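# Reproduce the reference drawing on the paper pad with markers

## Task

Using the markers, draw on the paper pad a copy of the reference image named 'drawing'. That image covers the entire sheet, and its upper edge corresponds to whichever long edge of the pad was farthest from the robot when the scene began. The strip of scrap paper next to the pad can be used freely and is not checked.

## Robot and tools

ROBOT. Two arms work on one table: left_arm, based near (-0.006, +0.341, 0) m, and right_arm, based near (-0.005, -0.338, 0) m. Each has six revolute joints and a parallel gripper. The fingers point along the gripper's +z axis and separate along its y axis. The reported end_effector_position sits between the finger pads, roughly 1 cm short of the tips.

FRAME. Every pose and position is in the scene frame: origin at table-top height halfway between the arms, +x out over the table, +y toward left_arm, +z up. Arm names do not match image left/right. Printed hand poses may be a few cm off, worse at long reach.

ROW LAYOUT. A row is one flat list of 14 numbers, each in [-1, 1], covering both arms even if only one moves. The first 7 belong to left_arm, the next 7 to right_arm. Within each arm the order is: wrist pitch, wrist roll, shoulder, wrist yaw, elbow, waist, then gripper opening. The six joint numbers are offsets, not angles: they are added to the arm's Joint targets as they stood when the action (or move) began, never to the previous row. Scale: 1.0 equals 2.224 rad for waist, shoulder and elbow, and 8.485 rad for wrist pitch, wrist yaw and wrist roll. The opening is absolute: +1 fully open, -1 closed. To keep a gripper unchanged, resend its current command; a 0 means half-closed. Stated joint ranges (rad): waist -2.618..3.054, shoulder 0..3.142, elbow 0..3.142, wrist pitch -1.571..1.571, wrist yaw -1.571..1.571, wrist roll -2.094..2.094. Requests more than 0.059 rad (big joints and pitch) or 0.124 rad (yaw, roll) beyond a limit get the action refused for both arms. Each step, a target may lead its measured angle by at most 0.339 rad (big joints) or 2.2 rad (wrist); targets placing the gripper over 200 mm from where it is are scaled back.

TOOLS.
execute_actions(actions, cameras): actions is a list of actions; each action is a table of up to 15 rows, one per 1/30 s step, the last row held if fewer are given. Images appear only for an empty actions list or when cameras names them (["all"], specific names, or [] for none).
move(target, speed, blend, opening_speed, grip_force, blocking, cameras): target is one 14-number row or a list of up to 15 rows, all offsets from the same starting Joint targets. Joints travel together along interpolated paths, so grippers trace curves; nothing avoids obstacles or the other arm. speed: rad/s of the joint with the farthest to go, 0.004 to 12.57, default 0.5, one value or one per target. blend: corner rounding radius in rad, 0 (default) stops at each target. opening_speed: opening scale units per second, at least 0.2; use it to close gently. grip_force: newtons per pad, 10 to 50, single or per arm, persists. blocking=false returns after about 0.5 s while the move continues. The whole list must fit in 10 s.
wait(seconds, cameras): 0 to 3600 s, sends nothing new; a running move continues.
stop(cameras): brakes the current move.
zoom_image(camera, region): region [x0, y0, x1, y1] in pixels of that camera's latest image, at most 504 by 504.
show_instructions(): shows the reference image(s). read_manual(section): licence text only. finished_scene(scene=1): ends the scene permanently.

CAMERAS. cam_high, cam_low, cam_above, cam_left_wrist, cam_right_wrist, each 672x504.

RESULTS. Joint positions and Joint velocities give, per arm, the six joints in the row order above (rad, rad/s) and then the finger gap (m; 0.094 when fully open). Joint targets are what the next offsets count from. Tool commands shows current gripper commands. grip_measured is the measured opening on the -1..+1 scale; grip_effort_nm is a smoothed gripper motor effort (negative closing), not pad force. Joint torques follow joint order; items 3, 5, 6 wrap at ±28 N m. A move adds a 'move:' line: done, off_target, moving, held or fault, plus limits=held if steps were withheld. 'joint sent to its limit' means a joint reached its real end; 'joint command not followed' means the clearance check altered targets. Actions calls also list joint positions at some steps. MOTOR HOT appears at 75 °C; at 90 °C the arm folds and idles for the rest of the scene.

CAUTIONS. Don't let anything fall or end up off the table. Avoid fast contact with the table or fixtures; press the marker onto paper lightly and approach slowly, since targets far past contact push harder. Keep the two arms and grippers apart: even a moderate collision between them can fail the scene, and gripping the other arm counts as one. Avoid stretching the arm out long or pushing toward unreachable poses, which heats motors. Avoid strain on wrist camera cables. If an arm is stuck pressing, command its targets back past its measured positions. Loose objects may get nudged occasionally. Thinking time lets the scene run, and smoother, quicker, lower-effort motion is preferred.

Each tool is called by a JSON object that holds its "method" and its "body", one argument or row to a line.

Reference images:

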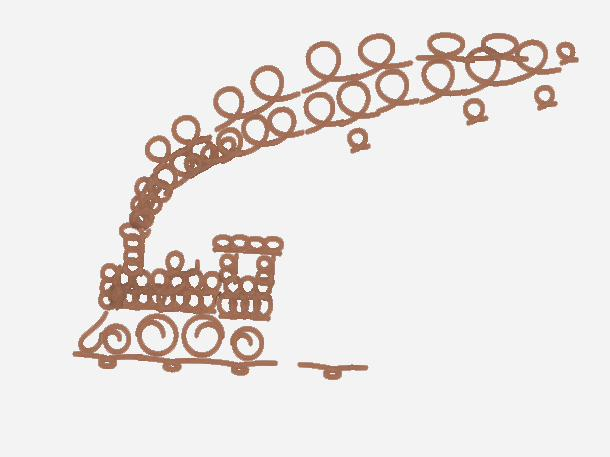

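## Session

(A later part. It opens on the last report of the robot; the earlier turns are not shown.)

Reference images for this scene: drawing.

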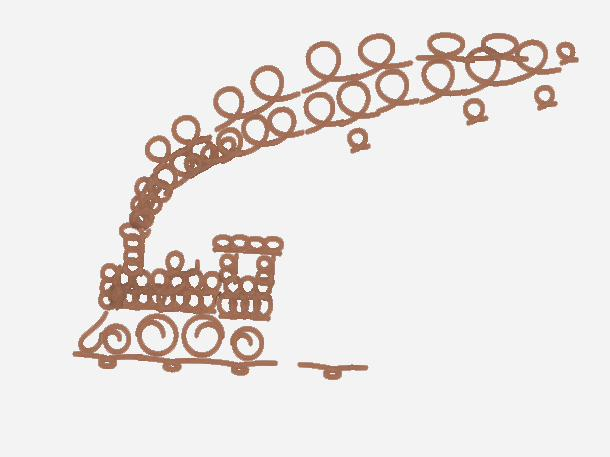

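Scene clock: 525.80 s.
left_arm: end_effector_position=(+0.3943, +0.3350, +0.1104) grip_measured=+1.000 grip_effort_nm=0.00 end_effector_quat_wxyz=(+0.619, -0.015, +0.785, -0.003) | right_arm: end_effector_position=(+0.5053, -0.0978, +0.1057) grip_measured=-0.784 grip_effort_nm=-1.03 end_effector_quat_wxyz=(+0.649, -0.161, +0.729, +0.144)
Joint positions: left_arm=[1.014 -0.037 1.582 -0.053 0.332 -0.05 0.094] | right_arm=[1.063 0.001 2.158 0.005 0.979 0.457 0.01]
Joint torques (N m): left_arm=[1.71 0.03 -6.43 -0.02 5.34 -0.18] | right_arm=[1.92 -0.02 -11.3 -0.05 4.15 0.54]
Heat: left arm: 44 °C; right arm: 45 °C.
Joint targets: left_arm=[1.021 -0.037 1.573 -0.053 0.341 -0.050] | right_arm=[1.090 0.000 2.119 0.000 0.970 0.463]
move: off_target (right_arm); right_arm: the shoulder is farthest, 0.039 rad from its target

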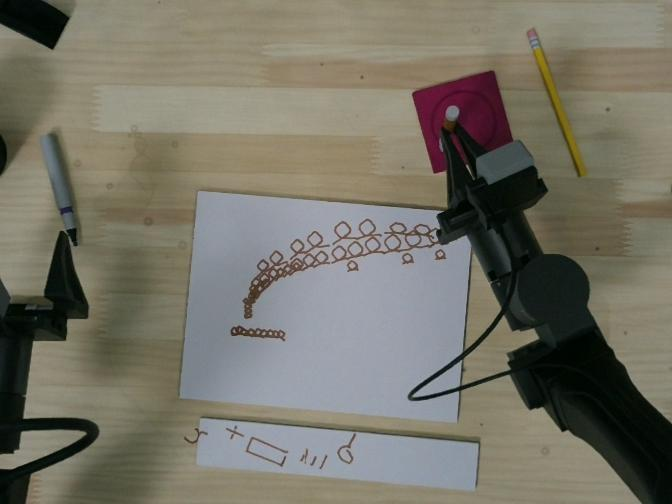

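{"method": "move", "body": {
  "target": [
    [0,0,0,0,0,0,1,0,0,-0.0672,0,-0.0934,0.2061,-0.9],
    [0,0,0,0,0,0,1,0,0,-0.0300,0,-0.0519,0.2181,-0.9],
    [0,0,0,0,0,0,1,-0.0151,0,-0.0300,0,-0.0519,0.2181,-0.9],
    [0,0,0,0,0,0,1,-0.0151,0,-0.0246,0,-0.0447,0.2201,-0.9],
    [0,0,0,0,0,0,1,-0.0151,0,-0.0203,0,-0.0390,0.2091,-0.9],
    [0,0,0,0,0,0,1,-0.0151,0,-0.0173,0,-0.0349,0.2071,-0.9],
    [0,0,0,0,0,0,1,-0.0151,0,-0.0351,0,-0.0517,0.2044,-0.9],
    [0,0,0,0,0,0,1,-0.0151,0,-0.0381,0,-0.0558,0.2025,-0.9],
    [0,0,0,0,0,0,1,-0.0151,0,-0.0424,0,-0.0615,0.2135,-0.9],
    [0,0,0,0,0,0,1,-0.0151,0,-0.0454,0,-0.0655,0.2154,-0.9],
    [0,0,0,0,0,0,1,-0.0151,0,-0.0276,0,-0.0487,0.2181,-0.9],
    [0,0,0,0,0,0,1,-0.0151,0,-0.0246,0,-0.0447,0.2201,-0.9],
    [0,0,0,0,0,0,1,-0.0151,0,-0.0126,0,-0.0287,0.2244,-0.9],
    [0,0,0,0,0,0,1,-0.0151,0,-0.0084,0,-0.0229,0.2134,-0.9],
    [0,0,0,0,0,0,1,-0.0151,0,-0.0053,0,-0.0188,0.2114,-0.9]
  ],
  "speed": [0.8,0.07,0.2,0.05,0.1,0.05,0.15,0.05,0.1,0.05,0.15,0.05,0.05,0.1,0.05],
  "blend": [0,0,0,0.002,0.0025,0.0025,0.0025,0.0025,0.0025,0.0025,0.0025,0.002,0.0025,0.0025,0]
}}

{"method": "move", "body": {
  "target": [
    [0,0,0,0,0,0,1,0,0,-0.0178,0,-0.0168,-0.0027,-0.9],
    [0,0,0,0,0,0,1,0,0,-0.0208,0,-0.0209,-0.0046,-0.9],
    [0,0,0,0,0,0,1,0,0,-0.0251,0,-0.0267,0.0064,-0.9],
    [0,0,0,0,0,0,1,0,0,-0.0281,0,-0.0308,0.0083,-0.9],
    [0,0,0,0,0,0,1,0,0,-0.0103,0,-0.0140,0.0110,-0.9],
    [0,0,0,0,0,0,1,0,0,-0.0073,0,-0.0099,0.0129,-0.9],
    [0,0,0,0,0,0,1,0,0,0.0010,0,0.0013,0.0185,-0.9],
    [0,0,0,0,0,0,1,0,0,0.0052,0,0.0071,0.0075,-0.9],
    [0,0,0,0,0,0,1,0,0,0.0083,0,0.0113,0.0056,-0.9],
    [0,0,0,0,0,0,1,0,0,-0.0095,0,-0.0055,0.0029,-0.9],
    [0,0,0,0,0,0,1,0,0,-0.0126,0,-0.0097,0.0010,-0.9],
    [0,0,0,0,0,0,1,0,0,-0.0168,0,-0.0155,0.0120,-0.9],
    [0,0,0,0,0,0,1,0,0,-0.0199,0,-0.0196,0.0139,-0.9],
    [0,0,0,0,0,0,1,0,0,-0.0021,0,-0.0028,0.0166,-0.9],
    [0,0,0,0,0,0,1,0,0,0.0109,0,0.0148,0.0202,-0.9]
  ],
  "speed": [0.15,0.05,0.1,0.05,0.15,0.05,0.05,0.1,0.05,0.15,0.05,0.1,0.05,0.15,0.05],
  "blend": [0.0025,0.0025,0.0025,0.0025,0.0025,0.002,0.0025,0.0025,0.0025,0.0025,0.0025,0.0025,0.0025,0.0025,0]
}}

{"method": "move", "body": {
  "target": [
    [0,0,0,0,0,0,1,0,0,0.0043,0,0.0059,-0.0110,-0.9],
    [0,0,0,0,0,0,1,0,0,0.0073,0,0.0101,-0.0129,-0.9],
    [0,0,0,0,0,0,1,0,0,-0.0105,0,-0.0068,-0.0156,-0.9],
    [0,0,0,0,0,0,1,0,0,-0.0135,0,-0.0109,-0.0176,-0.9],
    [0,0,0,0,0,0,1,0,0,-0.0178,0,-0.0168,-0.0066,-0.9],
    [0,0,0,0,0,0,1,0,0,-0.0208,0,-0.0210,-0.0046,-0.9],
    [0,0,0,0,0,0,1,0,0,-0.0030,0,-0.0042,-0.0019,-0.9],
    [0,0,0,0,0,0,1,0,0,0.0086,0,0.0118,0.0044,-0.9],
    [0,0,0,0,0,0,1,0,0,0.0129,0,0.0178,-0.0066,-0.9],
    [0,0,0,0,0,0,1,0,0,0.0159,0,0.0220,-0.0085,-0.9],
    [0,0,0,0,0,0,1,0,0,-0.0019,0,0.0052,-0.0112,-0.9],
    [0,0,0,0,0,0,1,0,0,-0.0049,0,0.0010,-0.0131,-0.9],
    [0,0,0,0,0,0,1,0,0,-0.0092,0,-0.0050,-0.0021,-0.9],
    [0,0,0,0,0,0,1,0,0,-0.0122,0,-0.0092,-0.0002,-0.9],
    [0,0,0,0,0,0,1,0,0,0.0056,0,0.0076,0.0025,-0.9]
  ],
  "speed": [0.1,0.05,0.15,0.05,0.1,0.05,0.15,0.05,0.1,0.05,0.15,0.05,0.1,0.05,0.15],
  "blend": [0.0025,0.0025,0.0025,0.0025,0.0025,0.0025,0.0025,0.0025,0.0025,0.0025,0.0025,0.0025,0.0025,0.0025,0]
}}

{"method": "move", "body": {
  "target": [
    [0,0,0,0,0,0,1,0,0,0.0110,0,0.0153,0.0046,-0.9],
    [0,0,0,0,0,0,1,0,0,0.0153,0,0.0213,-0.0064,-0.9],
    [0,0,0,0,0,0,1,0,0,0.0183,0,0.0255,-0.0083,-0.9],
    [0,0,0,0,0,0,1,0,0,0.0005,0,0.0087,-0.0110,-0.9],
    [0,0,0,0,0,0,1,0,0,-0.0025,0,0.0045,-0.0129,-0.9],
    [0,0,0,0,0,0,1,0,0,-0.0068,0,-0.0015,-0.0019,-0.9],
    [0,0,0,0,0,0,1,0,0,-0.0098,0,-0.0057,0,-0.9],
    [0,0,0,0,0,0,1,0,0,0.0080,0,0.0111,0.0027,-0.9],
    [0,0,0,0,0,0,1,0,0,0.0195,0,0.0272,0.0097,-0.9],
    [0,0,0,0,0,0,1,0,0,0.0233,0,0.0324,-0.0013,-0.9],
    [0,0,0,0,0,0,1,0,0,0.0260,0,0.0363,-0.0030,-0.9],
    [0,0,0,0,0,0,1,0,0,0.0082,0,0.0195,-0.0054,-0.9],
    [0,0,0,0,0,0,1,0,0,0.0055,0,0.0156,-0.0071,-0.9],
    [0,0,0,0,0,0,1,0,0,0.0017,0,0.0104,0.0039,-0.9],
    [0,0,0,0,0,0,1,0,0,-0.0010,0,0.0066,0.0057,-0.9]
  ],
  "speed": [0.05,0.1,0.05,0.15,0.05,0.1,0.05,0.15,0.05,0.1,0.05,0.15,0.05,0.1,0.05],
  "blend": [0.0025,0.0025,0.0025,0.0025,0.0025,0.0025,0.0025,0.0025,0.0025,0.0025,0.0025,0.0025,0.0025,0.0025,0]
}}

{"method": "move", "body": {
  "target": [
    [0,0,0,0,0,0,1,0,0,0.0178,0,0.0168,0.0024,-0.9],
    [0,0,0,0,0,0,1,0,0,0.0205,0,0.0206,0.0041,-0.9],
    [0,0,0,0,0,0,1,0,0,0.0243,0,0.0259,-0.0069,-0.9],
    [0,0,0,0,0,0,1,0,0,0.0270,0,0.0297,-0.0086,-0.9],
    [0,0,0,0,0,0,1,0,0,0.0292,0,0.0329,-0.0113,-0.9],
    [0,0,0,0,0,0,1,0,0,0.0323,0,0.0372,-0.0132,-0.9],
    [0,0,0,0,0,0,1,0,0,0.0145,0,0.0204,-0.0159,-0.9],
    [0,0,0,0,0,0,1,0,0,0.0114,0,0.0161,-0.0178,-0.9],
    [0,0,0,0,0,0,1,0,0,0.0072,0,0.0101,-0.0068,-0.9],
    [0,0,0,0,0,0,1,0,0,0.0041,0,0.0058,-0.0049,-0.9],
    [0,0,0,0,0,0,1,0,0,0.0219,0,0.0226,-0.0022,-0.9],
    [0,0,0,0,0,0,1,0,0,0.0250,0,0.0269,-0.0003,-0.9],
    [0,0,0,0,0,0,1,0.0151,0,0.0250,0,0.0269,-0.0003,-0.9],
    [0,0,0,0,0,0,1,0.0151,0,-0.0050,0,-0.0031,-0.2403,-0.9]
  ],
  "speed": [0.15,0.05,0.1,0.05,0.05,0.05,0.15,0.05,0.1,0.05,0.15,0.05,0.4,0.8],
  "blend": [0.0025,0.002,0.0025,0.0025,0.0025,0.0025,0.0025,0.0025,0.0025,0.0025,0.0025,0,0,0],
  "cameras": ["cam_above"]
}}

{"method": "zoom_image", "body": {
  "camera": "cam_above",
  "region": [220, 280, 304, 350]
}}

Scene clock: 545.27 s.
left_arm: end_effector_position=(+0.3943, +0.3350, +0.1104) grip_measured=+1.000 grip_effort_nm=0.00 end_effector_quat_wxyz=(+0.619, -0.015, +0.785, -0.003) | right_arm: end_effector_position=(+0.3210, +0.0953, +0.0851) grip_measured=-0.784 grip_effort_nm=-1.03 end_effector_quat_wxyz=(+0.558, -0.349, +0.700, +0.279)
Joint positions: left_arm=[1.014 -0.037 1.582 -0.053 0.332 -0.05 0.094] | right_arm=[0.972 0.001 2.098 -0.003 0.901 0.94 0.01]
Joint torques (N m): left_arm=[1.67 0.05 -6.6 -0.03 5.34 -0.1] | right_arm=[1.57 -0.01 -7.19 0.03 7.23 -0.58]
Heat: left arm: 44 °C; right arm: 45 °C.
Joint targets: left_arm=[1.021 -0.037 1.573 -0.053 0.341 -0.050] | right_arm=[0.962 0.000 2.107 0.000 0.928 0.933]
move: done

Scene clock: 549.77 s.
left_arm: end_effector_position=(+0.3943, +0.3350, +0.1104) grip_measured=+1.000 grip_effort_nm=0.00 end_effector_quat_wxyz=(+0.619, -0.015, +0.785, -0.003) | right_arm: end_effector_position=(+0.3120, +0.1115, +0.0854) grip_measured=-0.784 grip_effort_nm=-1.03 end_effector_quat_wxyz=(+0.557, -0.358, +0.692, +0.289)
Joint positions: left_arm=[1.014 -0.037 1.582 -0.053 0.332 -0.05 0.094] | right_arm=[0.972 0.001 2.121 -0.002 0.934 0.971 0.01]
Joint torques (N m): left_arm=[1.69 0.08 -6.42 -0.03 5.22 -0.21] | right_arm=[1.57 -0.01 -7.35 0.03 7.3 0.58]
Heat: left arm: 44 °C; right arm: 45 °C.
Joint targets: left_arm=[1.021 -0.037 1.573 -0.053 0.341 -0.050] | right_arm=[0.962 0.000 2.132 0.000 0.961 0.978]
move: done

Scene clock: 553.93 s.
left_arm: end_effector_position=(+0.3943, +0.3350, +0.1104) grip_measured=+1.000 grip_effort_nm=0.00 end_effector_quat_wxyz=(+0.619, -0.015, +0.785, -0.003) | right_arm: end_effector_position=(+0.3128, +0.1172, +0.0849) grip_measured=-0.784 grip_effort_nm=-1.03 end_effector_quat_wxyz=(+0.558, -0.359, +0.689, +0.291)
Joint positions: left_arm=[1.014 -0.037 1.582 -0.053 0.332 -0.05 0.094] | right_arm=[0.972 0.001 2.139 -0.002 0.956 0.975 0.01]
Joint torques (N m): left_arm=[1.67 0.04 -6.43 -0.02 5.34 -0.02] | right_arm=[1.57 -0.01 -7.82 0.02 6.83 0.66]
Heat: left arm: 44 °C; right arm: 45 °C.
Joint targets: left_arm=[1.021 -0.037 1.573 -0.053 0.341 -0.050] | right_arm=[0.962 0.000 2.144 0.000 0.978 0.984]
move: done

Scene clock: 558.47 s.
left_arm: end_effector_position=(+0.3943, +0.3350, +0.1104) grip_measured=+1.000 grip_effort_nm=0.00 end_effector_quat_wxyz=(+0.619, -0.015, +0.785, -0.003) | right_arm: end_effector_position=(+0.3133, +0.1306, +0.0855) grip_measured=-0.784 grip_effort_nm=-1.03 end_effector_quat_wxyz=(+0.561, -0.361, +0.683, +0.297)
Joint positions: left_arm=[1.014 -0.037 1.582 -0.053 0.332 -0.05 0.094] | right_arm=[0.972 0.001 2.174 -0.002 1.006 0.988 0.01]
Joint torques (N m): left_arm=[1.67 0.01 -6.46 -0.04 5.23 -0.09] | right_arm=[1.56 -0.01 -10.95 0.02 3.84 0.64]
Heat: left arm: 44 °C; right arm: 45 °C.
Joint targets: left_arm=[1.021 -0.037 1.573 -0.053 0.341 -0.050] | right_arm=[0.962 0.000 2.142 0.000 0.993 0.996]
move: done

Scene clock: 563.70 s.
left_arm: end_effector_position=(+0.3943, +0.3350, +0.1104) grip_measured=+1.000 grip_effort_nm=0.00 end_effector_quat_wxyz=(+0.619, -0.015, +0.785, -0.003) | right_arm: end_effector_position=(+0.5087, -0.0969, +0.1055) grip_measured=-0.784 grip_effort_nm=-1.03 end_effector_quat_wxyz=(+0.650, -0.161, +0.728, +0.144)
Joint positions: left_arm=[1.014 -0.037 1.582 -0.053 0.332 -0.05 0.094] | right_arm=[1.063 0.001 2.169 0.005 0.994 0.456 0.01]
Joint torques (N m): left_arm=[1.66 0.03 -6.52 -0.06 5.39 -0.2] | right_arm=[1.9 -0.01 -11.48 -0.05 4.22 0.43]
Heat: left arm: 44 °C; right arm: 45 °C.
Joint targets: left_arm=[1.021 -0.037 1.573 -0.053 0.341 -0.050] | right_arm=[1.090 0.000 2.131 -0.001 0.986 0.462]
move: off_target (right_arm); right_arm: the shoulder is farthest, 0.039 rad from its target

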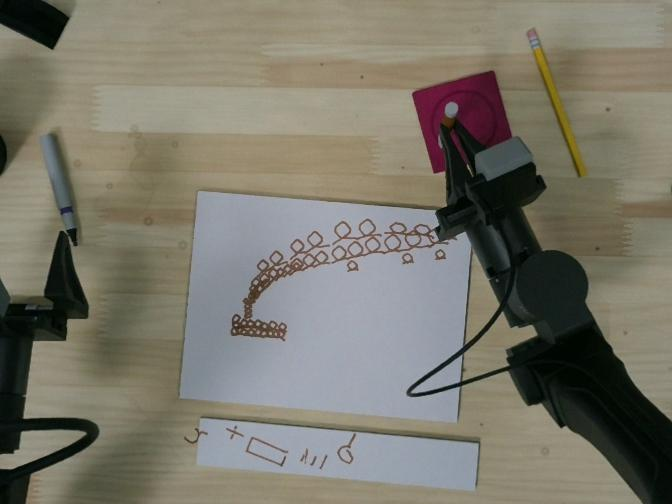

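Scaled by 6.000 from the camera's image (finer frame: 960x720).

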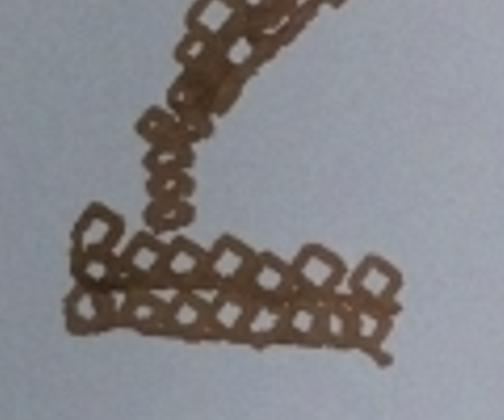

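{"method": "move", "body": {
  "target": [
    [0,0,0,0,0,0,1,0,0,-0.0550,0,-0.0770,0.2066,-0.9],
    [0,0,0,0,0,0,1,0,0,-0.0178,0,-0.0355,0.2186,-0.9],
    [0,0,0,0,0,0,1,-0.0151,0,-0.0178,0,-0.0355,0.2186,-0.9],
    [0,0,0,0,0,0,1,-0.0151,0,-0.0178,0,-0.0355,0.2076,-0.9],
    [0,0,0,0,0,0,1,-0.0151,0,-0.0127,0,-0.0286,0.2027,-0.9],
    [0,0,0,0,0,0,1,0,0,-0.0127,0,-0.0286,0.2027,-0.9],
    [0,0,0,0,0,0,1,0,0,-0.0029,0,-0.0153,0.2226,-0.9],
    [0,0,0,0,0,0,1,-0.0151,0,-0.0029,0,-0.0153,0.2226,-0.9],
    [0,0,0,0,0,0,1,-0.0151,0,0.0013,0,-0.0095,0.2116,-0.9],
    [0,0,0,0,0,0,1,-0.0151,0,0.0044,0,-0.0053,0.2097,-0.9],
    [0,0,0,0,0,0,1,-0.0151,0,-0.0134,0,-0.0221,0.2070,-0.9],
    [0,0,0,0,0,0,1,-0.0151,0,-0.0165,0,-0.0263,0.2051,-0.9],
    [0,0,0,0,0,0,1,-0.0151,0,-0.0207,0,-0.0321,0.2161,-0.9],
    [0,0,0,0,0,0,1,-0.0151,0,-0.0238,0,-0.0363,0.2180,-0.9],
    [0,0,0,0,0,0,1,-0.0151,0,-0.0060,0,-0.0195,0.2207,-0.9]
  ],
  "speed": [0.8,0.08,0.2,0.15,0.05,0.4,0.12,0.2,0.1,0.05,0.15,0.05,0.1,0.05,0.15],
  "blend": [0,0,0,0.002,0,0,0,0,0.0025,0.0025,0.0025,0.0025,0.0025,0.0025,0]
}}

{"method": "move", "body": {
  "target": [
    [0,0,0,0,0,0,1,0,0,0.0030,0,0.0041,0.0019,-0.9],
    [0,0,0,0,0,0,1,0.0151,0,0.0030,0,0.0041,0.0019,-0.9],
    [0,0,0,0,0,0,1,0.0151,0,-0.0850,0,-0.1056,-0.0581,-0.9],
    [0,0,0,0,0,0,1,0.0151,0,-0.0478,0,-0.0641,-0.0321,-0.9],
    [0,0,0,0,0,0,1,0,0,-0.0478,0,-0.0641,-0.0321,-0.9],
    [0,0,0,0,0,0,1,0,0,-0.0407,0,-0.0547,-0.0294,-0.9],
    [0,0,0,0,0,0,1,0,0,-0.0370,0,-0.0498,-0.0404,-0.9],
    [0,0,0,0,0,0,1,0,0,-0.0353,0,-0.0476,-0.0414,-0.9],
    [0,0,0,0,0,0,1,0,0,-0.0531,0,-0.0644,-0.0439,-0.9],
    [0,0,0,0,0,0,1,0,0,-0.0572,0,-0.0698,-0.0465,-0.9],
    [0,0,0,0,0,0,1,0,0,-0.0610,0,-0.0748,-0.0355,-0.9],
    [0,0,0,0,0,0,1,0,0,-0.0626,0,-0.0770,-0.0345,-0.9],
    [0,0,0,0,0,0,1,0,0,-0.0448,0,-0.0602,-0.0320,-0.9],
    [0,0,0,0,0,0,1,0,0,-0.0317,0,-0.0427,-0.0251,-0.9],
    [0,0,0,0,0,0,1,0,0,-0.0279,0,-0.0377,-0.0361,-0.9]
  ],
  "speed": [0.05,0.4,0.5,0.08,0.2,0.05,0.1,0.05,0.15,0.05,0.1,0.05,0.15,0.05,0.1],
  "blend": [0,0,0,0,0,0.002,0.0025,0.0025,0.0025,0.0025,0.0025,0.0025,0.0025,0.0025,0]
}}

{"method": "move", "body": {
  "target": [
    [0,0,0,0,0,0,1,0,0,0.0017,0,0.0022,-0.0010,-0.9],
    [0,0,0,0,0,0,1,0,0,-0.0161,0,-0.0146,-0.0035,-0.9],
    [0,0,0,0,0,0,1,0,0,-0.0202,0,-0.0201,-0.0061,-0.9],
    [0,0,0,0,0,0,1,0,0,-0.0240,0,-0.0250,0.0049,-0.9],
    [0,0,0,0,0,0,1,0,0,-0.0256,0,-0.0273,0.0059,-0.9],
    [0,0,0,0,0,0,1,0,0,-0.0078,0,-0.0105,0.0084,-0.9],
    [0,0,0,0,0,0,1,0,0,0.0055,0,0.0073,0.0157,-0.9],
    [0,0,0,0,0,0,1,0,0,0.0092,0,0.0123,0.0047,-0.9],
    [0,0,0,0,0,0,1,0,0,0.0109,0,0.0146,0.0037,-0.9],
    [0,0,0,0,0,0,1,0,0,-0.0069,0,-0.0022,0.0012,-0.9],
    [0,0,0,0,0,0,1,0,0,-0.0111,0,-0.0078,-0.0014,-0.9],
    [0,0,0,0,0,0,1,0,0,-0.0148,0,-0.0128,0.0096,-0.9],
    [0,0,0,0,0,0,1,0,0,-0.0165,0,-0.0150,0.0106,-0.9],
    [0,0,0,0,0,0,1,0,0,0.0014,0,0.0018,0.0131,-0.9],
    [0,0,0,0,0,0,1,0,0,0.0142,0,0.0191,0.0201,-0.9]
  ],
  "speed": [0.05,0.15,0.05,0.1,0.05,0.15,0.05,0.1,0.05,0.15,0.05,0.1,0.05,0.15,0.05],
  "blend": [0.0025,0.0025,0.0025,0.0025,0.0025,0.0025,0.0025,0.0025,0.0025,0.0025,0.0025,0.0025,0.0025,0.0025,0]
}}

{"method": "move", "body": {
  "target": [
    [0,0,0,0,0,0,1,0,0,0.0037,0,0.0050,-0.0110,-0.9],
    [0,0,0,0,0,0,1,0,0,0.0054,0,0.0073,-0.0120,-0.9],
    [0,0,0,0,0,0,1,0,0,-0.0124,0,-0.0095,-0.0145,-0.9],
    [0,0,0,0,0,0,1,0,0,-0.0165,0,-0.0151,-0.0171,-0.9],
    [0,0,0,0,0,0,1,0,0,-0.0202,0,-0.0201,-0.0061,-0.9],
    [0,0,0,0,0,0,1,0,0,-0.0219,0,-0.0224,-0.0051,-0.9],
    [0,0,0,0,0,0,1,0,0,-0.0041,0,-0.0056,-0.0026,-0.9],
    [0,0,0,0,0,0,1,0,0,0,0,0,0,-0.9],
    [0,0,0,0,0,0,1,0,0,0.0018,0,0.0024,0.0017,-0.9],
    [0,0,0,0,0,0,1,0.0151,0,0.0018,0,0.0024,0.0017,-0.9],
    [0,0,0,0,0,0,1,0.0151,0,-0.0282,0,-0.0276,-0.2183,-0.9]
  ],
  "speed": [0.1,0.05,0.15,0.05,0.1,0.05,0.15,0.05,0.05,0.4,0.8],
  "blend": [0.0025,0.0025,0.0025,0.0025,0.0025,0.0025,0.0025,0.002,0,0,0],
  "cameras": ["cam_above"]
}}

{"method": "zoom_image", "body": {
  "camera": "cam_above",
  "region": [240, 280, 324, 350]
}}

Scene clock: 577.57 s.
left_arm: end_effector_position=(+0.3943, +0.3350, +0.1104) grip_measured=+1.000 grip_effort_nm=0.00 end_effector_quat_wxyz=(+0.619, -0.015, +0.785, -0.003) | right_arm: end_effector_position=(+0.3216, +0.1005, +0.0850) grip_measured=-0.784 grip_effort_nm=-1.03 end_effector_quat_wxyz=(+0.559, -0.350, +0.697, +0.281)
Joint positions: left_arm=[1.014 -0.037 1.582 -0.053 0.332 -0.05 0.094] | right_arm=[0.973 0 2.112 -0.002 0.92 0.945 0.01]
Joint torques (N m): left_arm=[1.67 0.07 -6.34 0.01 5.24 0.03] | right_arm=[1.56 -0.01 -7.64 0.03 6.86 0.65]
Heat: left arm: 44 °C; right arm: 46 °C.
Joint targets: left_arm=[1.021 -0.037 1.573 -0.053 0.341 -0.050] | right_arm=[0.962 0.000 2.117 0.000 0.943 0.952]
move: done

Scene clock: 585.93 s.
left_arm: end_effector_position=(+0.3943, +0.3350, +0.1104) grip_measured=+1.000 grip_effort_nm=0.00 end_effector_quat_wxyz=(+0.619, -0.015, +0.785, -0.003) | right_arm: end_effector_position=(+0.3364, +0.0617, +0.0848) grip_measured=-0.784 grip_effort_nm=-1.03 end_effector_quat_wxyz=(+0.560, -0.329, +0.715, +0.258)
Joint positions: left_arm=[1.014 -0.037 1.582 -0.053 0.332 -0.05 0.094] | right_arm=[0.972 0 2.046 0.001 0.832 0.879 0.01]
Joint torques (N m): left_arm=[1.7 0.04 -6.43 -0.02 5.2 -0.01] | right_arm=[1.56 -0.01 -6.83 0 7.17 -0.59]
Heat: left arm: 44 °C; right arm: 46 °C.
Joint targets: left_arm=[1.021 -0.037 1.573 -0.053 0.341 -0.050] | right_arm=[0.962 0.000 2.055 0.000 0.859 0.872]
move: done; blend cut to 0.0024 rad at target 7, 0.0024 rad at target 8, 0.0024 rad at target 11, 0.0024 rad at target 12

Scene clock: 590.53 s.
left_arm: end_effector_position=(+0.3943, +0.3350, +0.1104) grip_measured=+1.000 grip_effort_nm=0.00 end_effector_quat_wxyz=(+0.619, -0.015, +0.785, -0.003) | right_arm: end_effector_position=(+0.3302, +0.0800, +0.0852) grip_measured=-0.784 grip_effort_nm=-1.03 end_effector_quat_wxyz=(+0.560, -0.338, +0.707, +0.268)
Joint positions: left_arm=[1.014 -0.037 1.582 -0.053 0.332 -0.05 0.094] | right_arm=[0.972 0 2.077 0.001 0.874 0.91 0.01]
Joint torques (N m): left_arm=[1.68 0.05 -6.45 -0.06 5.39 -0.06] | right_arm=[1.57 -0.01 -7.05 0 7.21 0.57]
Heat: left arm: 44 °C; right arm: 46 °C.
Joint targets: left_arm=[1.021 -0.037 1.573 -0.053 0.341 -0.050] | right_arm=[0.962 0.000 2.087 0.000 0.901 0.917]
move: done; blend cut to 0.0024 rad at target 1, 0.0024 rad at target 12, 0.0024 rad at target 13

Scene clock: 594.87 s.
left_arm: end_effector_position=(+0.3943, +0.3350, +0.1104) grip_measured=+1.000 grip_effort_nm=0.00 end_effector_quat_wxyz=(+0.619, -0.015, +0.785, -0.003) | right_arm: end_effector_position=(+0.4851, -0.1260, +0.1059) grip_measured=-0.784 grip_effort_nm=-1.03 end_effector_quat_wxyz=(+0.639, -0.152, +0.743, +0.131)
Joint positions: left_arm=[1.014 -0.037 1.582 -0.053 0.332 -0.05 0.094] | right_arm=[1.062 0 2.06 0.004 0.848 0.425 0.01]
Joint torques (N m): left_arm=[1.64 0.04 -6.45 -0.09 5.23 -0.12] | right_arm=[1.92 -0.01 -10.28 -0.04 4.05 0.51]
Heat: left arm: 44 °C; right arm: 46 °C.
Joint targets: left_arm=[1.021 -0.037 1.573 -0.053 0.341 -0.050] | right_arm=[1.090 0.000 2.024 0.000 0.840 0.431]
move: off_target (right_arm); right_arm: the shoulder is farthest, 0.036 rad from its target

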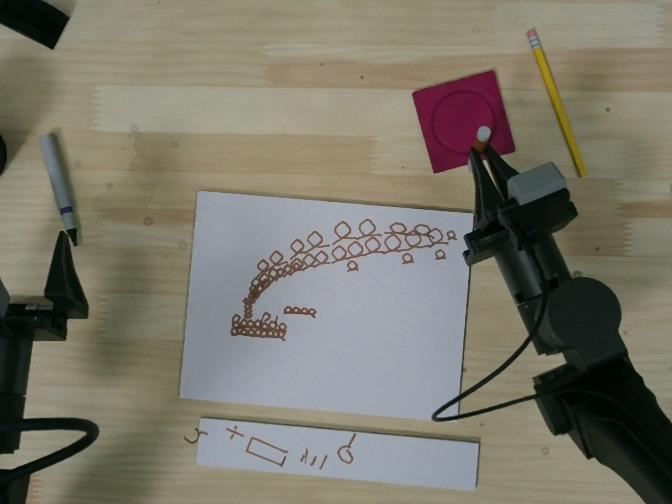

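Scaled by 6.000 from the camera's image (finer frame: 960x720).

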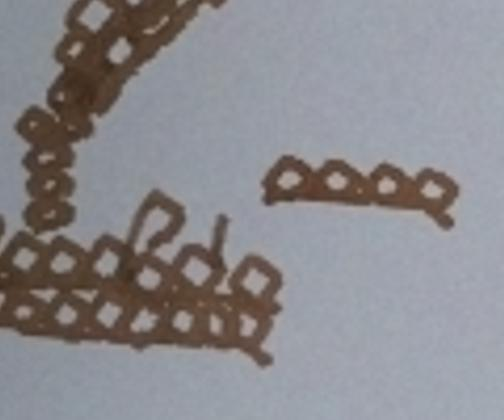

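{"method": "zoom_image", "body": {
  "camera": "cam_above",
  "region": [250, 300, 298, 340]
}}

Scaled by 10.500 from the camera's image (finer frame: 960x720).

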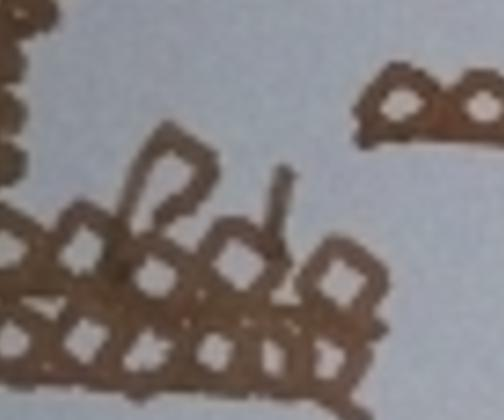

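{"method": "move", "body": {
  "target": [
    [0,0,0,0,0,0,1,0,0,-0.0484,0,-0.0667,0.2106,-0.9],
    [0,0,0,0,0,0,1,0,0,-0.0112,0,-0.0252,0.2226,-0.9],
    [0,0,0,0,0,0,1,-0.0151,0,-0.0112,0,-0.0252,0.2226,-0.9],
    [0,0,0,0,0,0,1,-0.0151,0,-0.0072,0,-0.0200,0.2116,-0.9],
    [0,0,0,0,0,0,1,-0.0151,0,-0.0043,0,-0.0161,0.2096,-0.9],
    [0,0,0,0,0,0,1,-0.0151,0,-0.0221,0,-0.0329,0.2069,-0.9],
    [0,0,0,0,0,0,1,-0.0151,0,-0.0250,0,-0.0368,0.2049,-0.9],
    [0,0,0,0,0,0,1,-0.0151,0,-0.0290,0,-0.0420,0.2159,-0.9],
    [0,0,0,0,0,0,1,-0.0151,0,-0.0319,0,-0.0458,0.2179,-0.9],
    [0,0,0,0,0,0,1,-0.0151,0,-0.0141,0,-0.0290,0.2206,-0.9],
    [0,0,0,0,0,0,1,-0.0151,0,-0.0112,0,-0.0252,0.2226,-0.9],
    [0,0,0,0,0,0,1,-0.0151,0,-0.0072,0,-0.0200,0.2116,-0.9],
    [0,0,0,0,0,0,1,-0.0151,0,-0.0036,0,-0.0151,0.2077,-0.9],
    [0,0,0,0,0,0,1,-0.0151,0,-0.0009,0,-0.0116,0.2059,-0.9],
    [0,0,0,0,0,0,1,-0.0151,0,-0.0187,0,-0.0284,0.2033,-0.9]
  ],
  "speed": [0.8,0.07,0.2,0.1,0.05,0.15,0.05,0.1,0.05,0.15,0.05,0.1,0.05,0.05,0.15],
  "blend": [0,0,0,0.0025,0.0025,0.0025,0.0025,0.0025,0.0025,0.0025,0.0025,0.0025,0.0025,0.0025,0]
}}

{"method": "move", "body": {
  "target": [
    [0,0,0,0,0,0,1,0,0,-0.0027,0,-0.0036,-0.0019,-0.9],
    [0,0,0,0,0,0,1,0,0,-0.0064,0,-0.0085,0.0091,-0.9],
    [0,0,0,0,0,0,1,0,0,-0.0091,0,-0.0121,0.0110,-0.9],
    [0,0,0,0,0,0,1,0,0,0.0087,0,0.0048,0.0136,-0.9],
    [0,0,0,0,0,0,1,0,0,0.0114,0,0.0083,0.0154,-0.9],
    [0,0,0,0,0,0,1,0,0,0.0151,0,0.0132,0.0044,-0.9],
    [0,0,0,0,0,0,1,0,0,0.0197,0,0.0194,0.0001,-0.9],
    [0,0,0,0,0,0,1,0,0,0.0224,0,0.0229,-0.0017,-0.9],
    [0,0,0,0,0,0,1,0,0,0.0046,0,0.0061,-0.0043,-0.9],
    [0,0,0,0,0,0,1,0,0,0.0019,0,0.0026,-0.0062,-0.9],
    [0,0,0,0,0,0,1,0,0,-0.0018,0,-0.0024,0.0048,-0.9],
    [0,0,0,0,0,0,1,0,0,-0.0045,0,-0.0060,0.0067,-0.9],
    [0,0,0,0,0,0,1,0,0,0.0133,0,0.0109,0.0093,-0.9],
    [0,0,0,0,0,0,1,0,0,0.0160,0,0.0144,0.0111,-0.9],
    [0,0,0,0,0,0,1,0.0151,0,0.0160,0,0.0144,0.0111,-0.9]
  ],
  "speed": [0.05,0.1,0.05,0.15,0.05,0.1,0.05,0.05,0.15,0.05,0.1,0.05,0.15,0.05,0.4],
  "blend": [0.0025,0.0025,0.0025,0.0025,0.0025,0.0025,0.0025,0.0025,0.0025,0.0025,0.0025,0.0025,0.0025,0,0]
}}

{"method": "move", "body": {
  "target": [
    [0,0,0,0,0,0,1,0,0,-0.0504,0,-0.0588,-0.0061,-0.9],
    [0,0,0,0,0,0,1,0,0,-0.0132,0,-0.0173,0.0059,-0.9],
    [0,0,0,0,0,0,1,-0.0151,0,-0.0132,0,-0.0173,0.0059,-0.9],
    [0,0,0,0,0,0,1,-0.0151,0,-0.0004,0,-0.0005,0.0133,-0.9],
    [0,0,0,0,0,0,1,-0.0151,0,0.0036,0,0.0048,0.0023,-0.9],
    [0,0,0,0,0,0,1,-0.0151,0,0.0065,0,0.0086,0.0004,-0.9],
    [0,0,0,0,0,0,1,-0.0151,0,-0.0113,0,-0.0082,-0.0024,-0.9],
    [0,0,0,0,0,0,1,-0.0151,0,-0.0142,0,-0.0120,-0.0044,-0.9],
    [0,0,0,0,0,0,1,-0.0151,0,-0.0182,0,-0.0173,0.0066,-0.9],
    [0,0,0,0,0,0,1,-0.0151,0,-0.0211,0,-0.0211,0.0086,-0.9],
    [0,0,0,0,0,0,1,-0.0151,0,-0.0033,0,-0.0043,0.0114,-0.9],
    [0,0,0,0,0,0,1,-0.0151,0,-0.0004,0,-0.0005,0.0133,-0.9],
    [0,0,0,0,0,0,1,-0.0151,0,0.0098,0,0.0130,0.0172,-0.9],
    [0,0,0,0,0,0,1,-0.0151,0,0.0138,0,0.0184,0.0062,-0.9],
    [0,0,0,0,0,0,1,-0.0151,0,0.0167,0,0.0222,0.0042,-0.9]
  ],
  "speed": [0.5,0.07,0.2,0.05,0.1,0.05,0.15,0.05,0.1,0.05,0.15,0.05,0.05,0.1,0.05],
  "blend": [0,0,0,0.0025,0.0025,0.0025,0.0025,0.0025,0.0025,0.0025,0.0025,0.002,0.0025,0.0025,0]
}}

{"method": "move", "body": {
  "target": [
    [0,0,0,0,0,0,1,0,0,-0.0178,0,-0.0168,-0.0028,-0.9],
    [0,0,0,0,0,0,1,0,0,-0.0207,0,-0.0207,-0.0047,-0.9],
    [0,0,0,0,0,0,1,0,0,-0.0247,0,-0.0260,0.0063,-0.9],
    [0,0,0,0,0,0,1,0,0,-0.0276,0,-0.0298,0.0083,-0.9],
    [0,0,0,0,0,0,1,0,0,-0.0098,0,-0.0130,0.0110,-0.9],
    [0,0,0,0,0,0,1,0,0,-0.0069,0,-0.0092,0.0130,-0.9],
    [0,0,0,0,0,0,1,0,0,-0.0029,0,-0.0039,0.0020,-0.9],
    [0,0,0,0,0,0,1,0,0,0.0017,0,0.0023,-0.0013,-0.9],
    [0,0,0,0,0,0,1,0,0,0.0044,0,0.0059,-0.0032,-0.9],
    [0,0,0,0,0,0,1,0,0,-0.0134,0,-0.0109,-0.0057,-0.9],
    [0,0,0,0,0,0,1,0,0,-0.0161,0,-0.0145,-0.0076,-0.9],
    [0,0,0,0,0,0,1,0,0,-0.0198,0,-0.0195,0.0034,-0.9],
    [0,0,0,0,0,0,1,0,0,-0.0225,0,-0.0231,0.0053,-0.9],
    [0,0,0,0,0,0,1,0,0,-0.0047,0,-0.0063,0.0078,-0.9],
    [0,0,0,0,0,0,1,0,0,-0.0020,0,-0.0027,0.0097,-0.9]
  ],
  "speed": [0.15,0.05,0.1,0.05,0.15,0.05,0.1,0.05,0.05,0.15,0.05,0.1,0.05,0.15,0.05],
  "blend": [0.0025,0.0025,0.0025,0.0025,0.0025,0.0025,0.0025,0.0025,0.0025,0.0025,0.0025,0.0025,0.0025,0.0025,0]
}}

{"method": "move", "body": {
  "target": [
    [0,0,0,0,0,0,1,0,0,0.0037,0,0.0050,-0.0110,-0.9],
    [0,0,0,0,0,0,1,0,0,0.0087,0,0.0116,-0.0154,-0.9],
    [0,0,0,0,0,0,1,0,0,0.0116,0,0.0155,-0.0174,-0.9],
    [0,0,0,0,0,0,1,0,0,-0.0062,0,-0.0013,-0.0201,-0.9],
    [0,0,0,0,0,0,1,0,0,-0.0091,0,-0.0052,-0.0221,-0.9],
    [0,0,0,0,0,0,1,0,0,-0.0131,0,-0.0105,-0.0111,-0.9],
    [0,0,0,0,0,0,1,0,0,-0.0160,0,-0.0144,-0.0091,-0.9],
    [0,0,0,0,0,0,1,0,0,0.0018,0,0.0024,-0.0064,-0.9],
    [0,0,0,0,0,0,1,0,0,0.0047,0,0.0063,-0.0044,-0.9],
    [0,0,0,0,0,0,1,0.0151,0,0.0047,0,0.0063,-0.0044,-0.9],
    [0,0,0,0,0,0,1,0.0151,0,-0.0739,0,-0.0898,-0.0103,-0.9],
    [0,0,0,0,0,0,1,0.0151,0,-0.0367,0,-0.0483,0.0017,-0.9],
    [0,0,0,0,0,0,1,0,0,-0.0367,0,-0.0483,0.0017,-0.9],
    [0,0,0,0,0,0,1,0,0,-0.0319,0,-0.0421,0.0025,-0.9],
    [0,0,0,0,0,0,1,0,0,-0.0293,0,-0.0388,-0.0085,-0.9]
  ],
  "speed": [0.1,0.05,0.05,0.15,0.05,0.1,0.05,0.15,0.05,0.4,0.5,0.07,0.2,0.05,0.1],
  "blend": [0.0025,0.0025,0.0025,0.0025,0.0025,0.0025,0.0025,0.0025,0,0,0,0,0,0.0025,0]
}}

{"method": "move", "body": {
  "target": [
    [0,0,0,0,0,0,1,0,0,0.0050,0,0.0066,-0.0040,-0.9],
    [0,0,0,0,0,0,1,0,0,-0.0128,0,-0.0102,-0.0063,-0.9],
    [0,0,0,0,0,0,1,0,0,-0.0137,0,-0.0114,-0.0070,-0.9],
    [0,0,0,0,0,0,1,0,0,-0.0163,0,-0.0148,0.0040,-0.9],
    [0,0,0,0,0,0,1,0,0,-0.0213,0,-0.0213,0.0080,-0.9],
    [0,0,0,0,0,0,1,0,0,-0.0035,0,-0.0045,0.0102,-0.9],
    [0,0,0,0,0,0,1,0,0,0.0038,0,0.0049,0.0141,-0.9],
    [0,0,0,0,0,0,1,0,0,0.0063,0,0.0083,0.0031,-0.9],
    [0,0,0,0,0,0,1,0,0,0.0114,0,0.0149,-0.0009,-0.9],
    [0,0,0,0,0,0,1,0,0,-0.0065,0,-0.0019,-0.0032,-0.9],
    [0,0,0,0,0,0,1,0,0,-0.0074,0,-0.0031,-0.0039,-0.9],
    [0,0,0,0,0,0,1,0,0,-0.0099,0,-0.0065,0.0071,-0.9],
    [0,0,0,0,0,0,1,0,0,-0.0149,0,-0.0131,0.0111,-0.9],
    [0,0,0,0,0,0,1,0,0,0.0029,0,0.0038,0.0134,-0.9],
    [0,0,0,0,0,0,1,0,0,0.0102,0,0.0134,0.0172,-0.9]
  ],
  "speed": [0.05,0.15,0.05,0.1,0.05,0.15,0.05,0.1,0.05,0.15,0.05,0.1,0.05,0.15,0.05],
  "blend": [0.0025,0.0025,0.0025,0.0025,0.0025,0.0025,0.0025,0.0025,0.0025,0.0025,0.0025,0.0025,0.0025,0.0025,0]
}}

{"method": "move", "body": {
  "target": [
    [0,0,0,0,0,0,1,0,0,0.0026,0,0.0034,-0.0110,-0.9],
    [0,0,0,0,0,0,1,0,0,0.0076,0,0.0100,-0.0150,-0.9],
    [0,0,0,0,0,0,1,0,0,-0.0102,0,-0.0068,-0.0173,-0.9],
    [0,0,0,0,0,0,1,0,0,-0.0111,0,-0.0080,-0.0180,-0.9],
    [0,0,0,0,0,0,1,0,0,-0.0137,0,-0.0114,-0.0070,-0.9],
    [0,0,0,0,0,0,1,0,0,-0.0187,0,-0.0180,-0.0030,-0.9],
    [0,0,0,0,0,0,1,0,0,-0.0009,0,-0.0012,-0.0008,-0.9],
    [0,0,0,0,0,0,1,0,0,0.0064,0,0.0084,0.0030,-0.9],
    [0,0,0,0,0,0,1,0,0,0.0089,0,0.0118,-0.0080,-0.9],
    [0,0,0,0,0,0,1,0,0,0.0140,0,0.0185,-0.0121,-0.9],
    [0,0,0,0,0,0,1,0,0,-0.0039,0,0.0017,-0.0143,-0.9],
    [0,0,0,0,0,0,1,0,0,-0.0048,0,0.0005,-0.0150,-0.9],
    [0,0,0,0,0,0,1,0,0,-0.0073,0,-0.0030,-0.0040,-0.9],
    [0,0,0,0,0,0,1,0,0,-0.0123,0,-0.0096,0,-0.9],
    [0,0,0,0,0,0,1,0,0,0.0055,0,0.0072,0.0022,-0.9]
  ],
  "speed": [0.1,0.05,0.15,0.05,0.1,0.05,0.15,0.05,0.1,0.05,0.15,0.05,0.1,0.05,0.15],
  "blend": [0.0025,0.0025,0.0025,0.0025,0.0025,0.0025,0.0025,0.0025,0.0025,0.0025,0.0025,0.0025,0.0025,0.0025,0]
}}

{"method": "move", "body": {
  "target": [
    [0,0,0,0,0,0,1,0,0,0.0009,0,0.0012,0.0008,-0.9],
    [0,0,0,0,0,0,1,0,0,0.0052,0,0.0069,0.0035,-0.9],
    [0,0,0,0,0,0,1,0.0151,0,0.0052,0,0.0069,0.0035,-0.9],
    [0,0,0,0,0,0,1,0.0151,0,-0.0248,0,-0.0231,-0.2365,-0.9]
  ],
  "speed": [0.05,0.05,0.4,0.8],
  "blend": [0.0025,0,0,0],
  "cameras": ["cam_above"]
}}

{"method": "zoom_image", "body": {
  "camera": "cam_above",
  "region": [240, 280, 324, 350]
}}

Scene clock: 614.00 s.
left_arm: end_effector_position=(+0.3943, +0.3350, +0.1104) grip_measured=+1.000 grip_effort_nm=0.00 end_effector_quat_wxyz=(+0.619, -0.015, +0.785, -0.003) | right_arm: end_effector_position=(+0.3240, +0.0570, +0.0846) grip_measured=-0.784 grip_effort_nm=-1.03 end_effector_quat_wxyz=(+0.554, -0.335, +0.716, +0.260)
Joint positions: left_arm=[1.014 -0.037 1.582 -0.053 0.332 -0.05 0.094] | right_arm=[0.973 0 2.01 -0.002 0.785 0.89 0.01]
Joint torques (N m): left_arm=[1.65 0.02 -6.42 -0.03 5.22 -0.1] | right_arm=[1.56 -0.01 -9.33 0.02 3.97 -0.62]
Heat: left arm: 44 °C; right arm: 46 °C.
Joint targets: left_arm=[1.021 -0.037 1.573 -0.053 0.341 -0.050] | right_arm=[0.962 0.000 1.982 0.000 0.777 0.883]
move: done

Scene clock: 618.30 s.
left_arm: end_effector_position=(+0.3943, +0.3350, +0.1104) grip_measured=+1.000 grip_effort_nm=0.00 end_effector_quat_wxyz=(+0.619, -0.015, +0.785, -0.003) | right_arm: end_effector_position=(+0.3221, +0.0636, +0.1037) grip_measured=-0.784 grip_effort_nm=-1.03 end_effector_quat_wxyz=(+0.582, -0.328, +0.691, +0.277)
Joint positions: left_arm=[1.014 -0.037 1.582 -0.053 0.332 -0.05 0.094] | right_arm=[1.06 0 2.013 -0.002 0.782 0.901 0.01]
Joint torques (N m): left_arm=[1.69 0.05 -6.57 -0.02 5.2 -0.23] | right_arm=[1.95 -0.01 -6.86 0.02 7.02 0.57]
Heat: left arm: 44 °C; right arm: 46 °C.
Joint targets: left_arm=[1.021 -0.037 1.573 -0.053 0.341 -0.050] | right_arm=[1.090 0.000 2.018 0.000 0.809 0.908]
move: done

Scene clock: 625.57 s.
left_arm: end_effector_position=(+0.3943, +0.3350, +0.1104) grip_measured=+1.000 grip_effort_nm=0.00 end_effector_quat_wxyz=(+0.619, -0.015, +0.785, -0.003) | right_arm: end_effector_position=(+0.3175, +0.0770, +0.0848) grip_measured=-0.784 grip_effort_nm=-1.03 end_effector_quat_wxyz=(+0.554, -0.346, +0.707, +0.271)
Joint positions: left_arm=[1.014 -0.037 1.582 -0.053 0.332 -0.05 0.094] | right_arm=[0.973 0 2.046 -0.002 0.832 0.924 0.01]
Joint torques (N m): left_arm=[1.68 0.02 -6.49 -0.03 5.22 -0.2] | right_arm=[1.56 -0.01 -6.82 0.02 7.13 -0.59]
Heat: left arm: 44 °C; right arm: 46 °C.
Joint targets: left_arm=[1.021 -0.037 1.573 -0.053 0.341 -0.050] | right_arm=[0.962 0.000 2.055 0.000 0.858 0.918]
move: done

Scene clock: 629.13 s.
left_arm: end_effector_position=(+0.3943, +0.3350, +0.1104) grip_measured=+1.000 grip_effort_nm=0.00 end_effector_quat_wxyz=(+0.619, -0.015, +0.785, -0.003) | right_arm: end_effector_position=(+0.3133, +0.0784, +0.0848) grip_measured=-0.784 grip_effort_nm=-1.03 end_effector_quat_wxyz=(+0.552, -0.349, +0.706, +0.273)
Joint positions: left_arm=[1.014 -0.037 1.582 -0.053 0.332 -0.05 0.094] | right_arm=[0.972 0 2.041 -0.002 0.826 0.932 0.01]
Joint torques (N m): left_arm=[1.64 0.05 -6.64 -0.01 5.26 -0.06] | right_arm=[1.56 -0.01 -6.78 0.02 7.06 0.57]
Heat: left arm: 44 °C; right arm: 46 °C.
Joint targets: left_arm=[1.021 -0.037 1.573 -0.053 0.341 -0.050] | right_arm=[0.962 0.000 2.051 0.000 0.852 0.939]
move: done

Scene clock: 636.97 s.
left_arm: end_effector_position=(+0.3943, +0.3350, +0.1104) grip_measured=+1.000 grip_effort_nm=0.00 end_effector_quat_wxyz=(+0.619, -0.015, +0.785, -0.003) | right_arm: end_effector_position=(+0.3024, +0.0598, +0.0839) grip_measured=-0.784 grip_effort_nm=-1.03 end_effector_quat_wxyz=(+0.546, -0.350, +0.713, +0.268)
Joint positions: left_arm=[1.014 -0.037 1.582 -0.053 0.332 -0.05 0.094] | right_arm=[0.974 0 1.977 -0.002 0.739 0.927 0.01]
Joint torques (N m): left_arm=[1.67 0.04 -6.49 -0.05 5.18 -0.03] | right_arm=[1.55 -0.01 -6.28 0.02 6.99 -0.61]
Heat: left arm: 44 °C; right arm: 46 °C.
Joint targets: left_arm=[1.021 -0.037 1.573 -0.053 0.341 -0.050] | right_arm=[0.962 0.000 1.986 0.000 0.766 0.920]
move: done

Scene clock: 641.20 s.
left_arm: end_effector_position=(+0.3943, +0.3350, +0.1104) grip_measured=+1.000 grip_effort_nm=0.00 end_effector_quat_wxyz=(+0.619, -0.015, +0.785, -0.003) | right_arm: end_effector_position=(+0.2970, +0.0732, +0.0842) grip_measured=-0.784 grip_effort_nm=-1.03 end_effector_quat_wxyz=(+0.545, -0.357, +0.707, +0.276)
Joint positions: left_arm=[1.014 -0.037 1.582 -0.053 0.332 -0.05 0.094] | right_arm=[0.973 0 1.999 -0.002 0.769 0.951 0.01]
Joint torques (N m): left_arm=[1.66 0.01 -6.31 -0.02 5.31 -0.08] | right_arm=[1.55 -0.01 -6.45 0.02 7.02 0.59]
Heat: left arm: 44 °C; right arm: 46 °C.
Joint targets: left_arm=[1.021 -0.037 1.573 -0.053 0.341 -0.050] | right_arm=[0.962 0.000 2.008 0.000 0.796 0.958]
move: done; blend cut to 0.0013 rad at target 2, 0.0013 rad at target 3, 0.0013 rad at target 10, 0.0013 rad at target 11

Scene clock: 645.20 s.
left_arm: end_effector_position=(+0.3943, +0.3350, +0.1104) grip_measured=+1.000 grip_effort_nm=0.00 end_effector_quat_wxyz=(+0.619, -0.015, +0.785, -0.003) | right_arm: end_effector_position=(+0.2980, +0.0782, +0.0841) grip_measured=-0.784 grip_effort_nm=-1.03 end_effector_quat_wxyz=(+0.546, -0.358, +0.705, +0.278)
Joint positions: left_arm=[1.014 -0.037 1.582 -0.053 0.332 -0.05 0.094] | right_arm=[0.972 0 2.014 -0.002 0.788 0.956 0.01]
Joint torques (N m): left_arm=[1.64 0.05 -6.45 -0.01 5.19 0.03] | right_arm=[1.56 0 -6.75 0.02 6.78 0.65]
Heat: left arm: 44 °C; right arm: 46 °C.
Joint targets: left_arm=[1.021 -0.037 1.573 -0.053 0.341 -0.050] | right_arm=[0.962 0.000 2.021 0.000 0.812 0.963]
move: done; blend cut to 0.0013 rad at target 3, 0.0013 rad at target 4, 0.0013 rad at target 11, 0.0013 rad at target 12

Scene clock: 648.00 s.
left_arm: end_effector_position=(+0.3943, +0.3350, +0.1104) grip_measured=+1.000 grip_effort_nm=0.00 end_effector_quat_wxyz=(+0.619, -0.015, +0.785, -0.003) | right_arm: end_effector_position=(+0.4662, -0.1309, +0.1053) grip_measured=-0.784 grip_effort_nm=-1.03 end_effector_quat_wxyz=(+0.631, -0.156, +0.748, +0.131)
Joint positions: left_arm=[1.014 -0.037 1.582 -0.053 0.332 -0.05 0.094] | right_arm=[1.062 0 1.999 0.004 0.768 0.431 0.01]
Joint torques (N m): left_arm=[1.67 0.04 -6.41 -0.09 5.16 -0.08] | right_arm=[1.91 -0.01 -9.73 -0.04 4.08 0.55]
Heat: left arm: 44 °C; right arm: 46 °C.
Joint targets: left_arm=[1.021 -0.037 1.573 -0.053 0.341 -0.050] | right_arm=[1.090 0.000 1.965 0.000 0.760 0.437]
move: done; blend cut to 0.0013 rad at target 1

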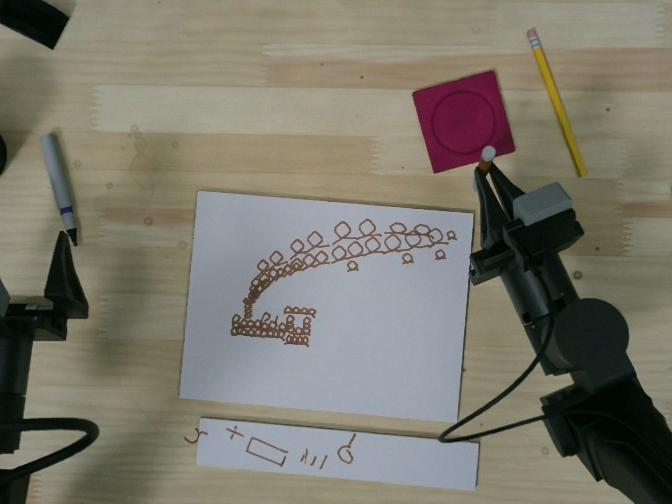

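Scaled by 6.000 from the camera's image (finer frame: 960x720).

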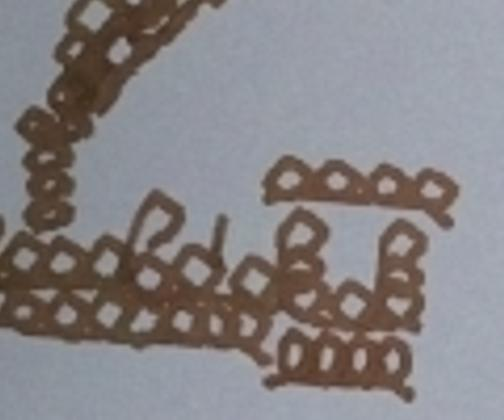

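{"method": "show_instructions", "body": {

}}

Reference images for this scene: drawing.

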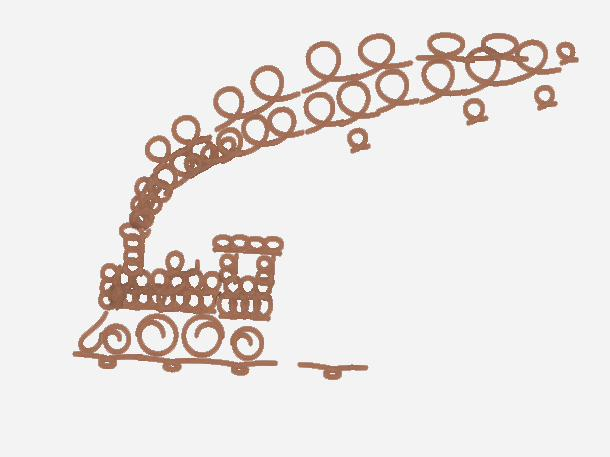

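{"method": "move", "body": {
  "target": [
    [0,0,0,0,0,0,1,0,0,0.0177,0,0.0219,0.2562,-0.9],
    [0,0,0,0,0,0,1,0,0,0.0549,0,0.0634,0.2682,-0.9],
    [0,0,0,0,0,0,1,-0.0151,0,0.0549,0,0.0634,0.2682,-0.9],
    [0,0,0,0,0,0,1,-0.0151,0,0.0612,0,0.0720,0.2572,-0.9],
    [0,0,0,0,0,0,1,-0.0151,0,0.0666,0,0.0794,0.2551,-0.9],
    [0,0,0,0,0,0,1,-0.0151,0,0.0698,0,0.0837,0.2514,-0.9],
    [0,0,0,0,0,0,1,-0.0151,0,0.0520,0,0.0669,0.2472,-0.9],
    [0,0,0,0,0,0,1,-0.0151,0,0.0488,0,0.0626,0.2435,-0.9],
    [0,0,0,0,0,0,1,-0.0151,0,0.0434,0,0.0552,0.2414,-0.9],
    [0,0,0,0,0,0,1,-0.0151,0,0.0371,0,0.0466,0.2524,-0.9],
    [0,0,0,0,0,0,1,-0.0151,0,0.0317,0,0.0393,0.2545,-0.9],
    [0,0,0,0,0,0,1,-0.0151,0,0.0285,0,0.0350,0.2582,-0.9],
    [0,0,0,0,0,0,1,-0.0151,0,0.0463,0,0.0518,0.2624,-0.9],
    [0,0,0,0,0,0,1,-0.0151,0,0.0495,0,0.0561,0.2661,-0.9],
    [0,0,0,0,0,0,1,-0.0151,0,0.0549,0,0.0634,0.2682,-0.9]
  ],
  "speed": [0.8,0.07,0.2,0.1,0.05,0.05,0.15,0.05,0.05,0.1,0.05,0.05,0.15,0.05,0.05],
  "blend": [0,0,0,0.003,0.003,0.003,0.003,0.003,0.003,0.003,0.003,0.003,0.003,0.003,0]
}}

{"method": "move", "body": {
  "target": [
    [0,0,0,0,0,0,1,0,0,0.0063,0,0.0086,-0.0110,-0.9],
    [0,0,0,0,0,0,1,0,0,0.0117,0,0.0160,-0.0131,-0.9],
    [0,0,0,0,0,0,1,0,0,0.0140,0,0.0190,-0.0170,-0.9],
    [0,0,0,0,0,0,1,0,0,-0.0050,0,0.0006,-0.0206,-0.9],
    [0,0,0,0,0,0,1,0,0,-0.0084,0,-0.0040,-0.0231,-0.9],
    [0,0,0,0,0,0,1,0,0,-0.0126,0,-0.0097,-0.0241,-0.9],
    [0,0,0,0,0,0,1,0,0,-0.0165,0,-0.0150,-0.0125,-0.9],
    [0,0,0,0,0,0,1,0,0,-0.0191,0,-0.0186,-0.0109,-0.9],
    [0,0,0,0,0,0,1,0,0,-0.0201,0,-0.0198,-0.0089,-0.9],
    [0,0,0,0,0,0,1,0,0,-0.0018,0,-0.0024,-0.0070,-0.9],
    [0,0,0,0,0,0,1,0.0151,0,-0.0018,0,-0.0024,-0.0070,-0.9],
    [0,0,0,0,0,0,1,0.0151,0,-0.0318,0,-0.0324,-0.2700,-0.9]
  ],
  "speed": [0.1,0.05,0.05,0.15,0.05,0.05,0.1,0.05,0.05,0.15,0.4,0.8],
  "blend": [0.003,0.003,0.003,0.003,0.003,0.003,0.003,0.003,0.003,0,0,0],
  "cameras": ["cam_above"]
}}

{"method": "zoom_image", "body": {
  "camera": "cam_above",
  "region": [220, 300, 304, 370]
}}

Scene clock: 659.90 s.
left_arm: end_effector_position=(+0.3943, +0.3350, +0.1104) grip_measured=+1.000 grip_effort_nm=0.00 end_effector_quat_wxyz=(+0.619, -0.015, +0.785, -0.003) | right_arm: end_effector_position=(+0.2787, +0.1166, +0.0850) grip_measured=-0.784 grip_effort_nm=-1.03 end_effector_quat_wxyz=(+0.543, -0.380, +0.685, +0.302)
Joint positions: left_arm=[1.014 -0.037 1.582 -0.053 0.332 -0.05 0.094] | right_arm=[0.973 0 2.078 -0.003 0.874 1.027 0.01]
Joint torques (N m): left_arm=[1.63 0.06 -6.37 -0.01 5.15 -0.1] | right_arm=[1.56 0 -7.05 0.03 7.21 0.58]
Heat: left arm: 45 °C; right arm: 46 °C.
Joint targets: left_arm=[1.021 -0.037 1.573 -0.053 0.341 -0.050] | right_arm=[0.962 0.000 2.088 0.000 0.901 1.034]
move: done

Scene clock: 664.73 s.
left_arm: end_effector_position=(+0.3943, +0.3350, +0.1104) grip_measured=+1.000 grip_effort_nm=0.00 end_effector_quat_wxyz=(+0.619, -0.015, +0.785, -0.003) | right_arm: end_effector_position=(+0.4821, -0.1260, +0.1055) grip_measured=-0.784 grip_effort_nm=-1.03 end_effector_quat_wxyz=(+0.638, -0.153, +0.744, +0.131)
Joint positions: left_arm=[1.014 -0.037 1.582 -0.053 0.332 -0.05 0.094] | right_arm=[1.063 0 2.052 0.005 0.837 0.427 0.01]
Joint torques (N m): left_arm=[1.69 0.04 -6.39 -0.02 5.33 -0.02] | right_arm=[1.91 -0.01 -10.26 -0.05 4.08 0.54]
Heat: left arm: 45 °C; right arm: 46 °C.
Joint targets: left_arm=[1.021 -0.037 1.573 -0.053 0.341 -0.050] | right_arm=[1.090 0.000 2.017 0.000 0.829 0.433]
move: done; blend cut to 0.0022 rad at target 8, 0.0022 rad at target 9

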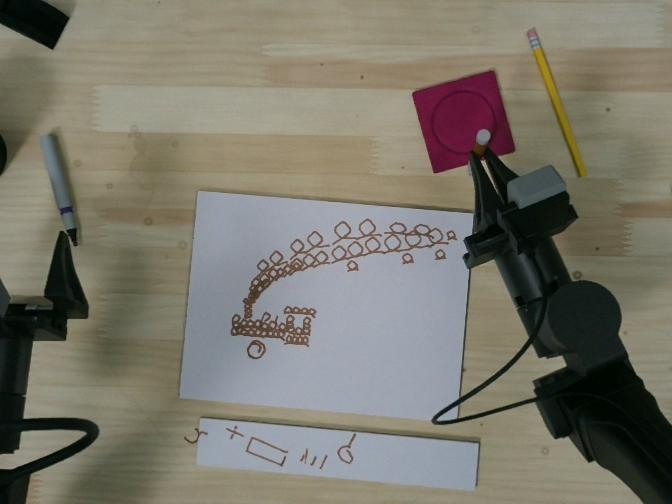

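Scaled by 6.000 from the camera's image (finer frame: 960x720).

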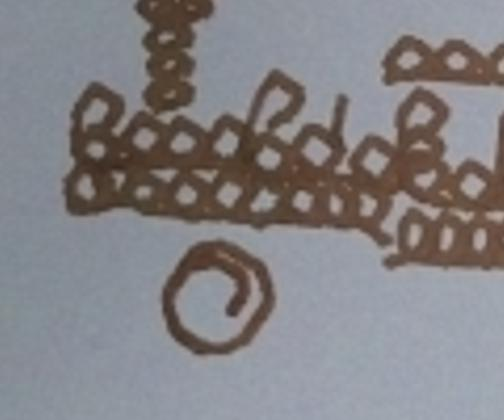

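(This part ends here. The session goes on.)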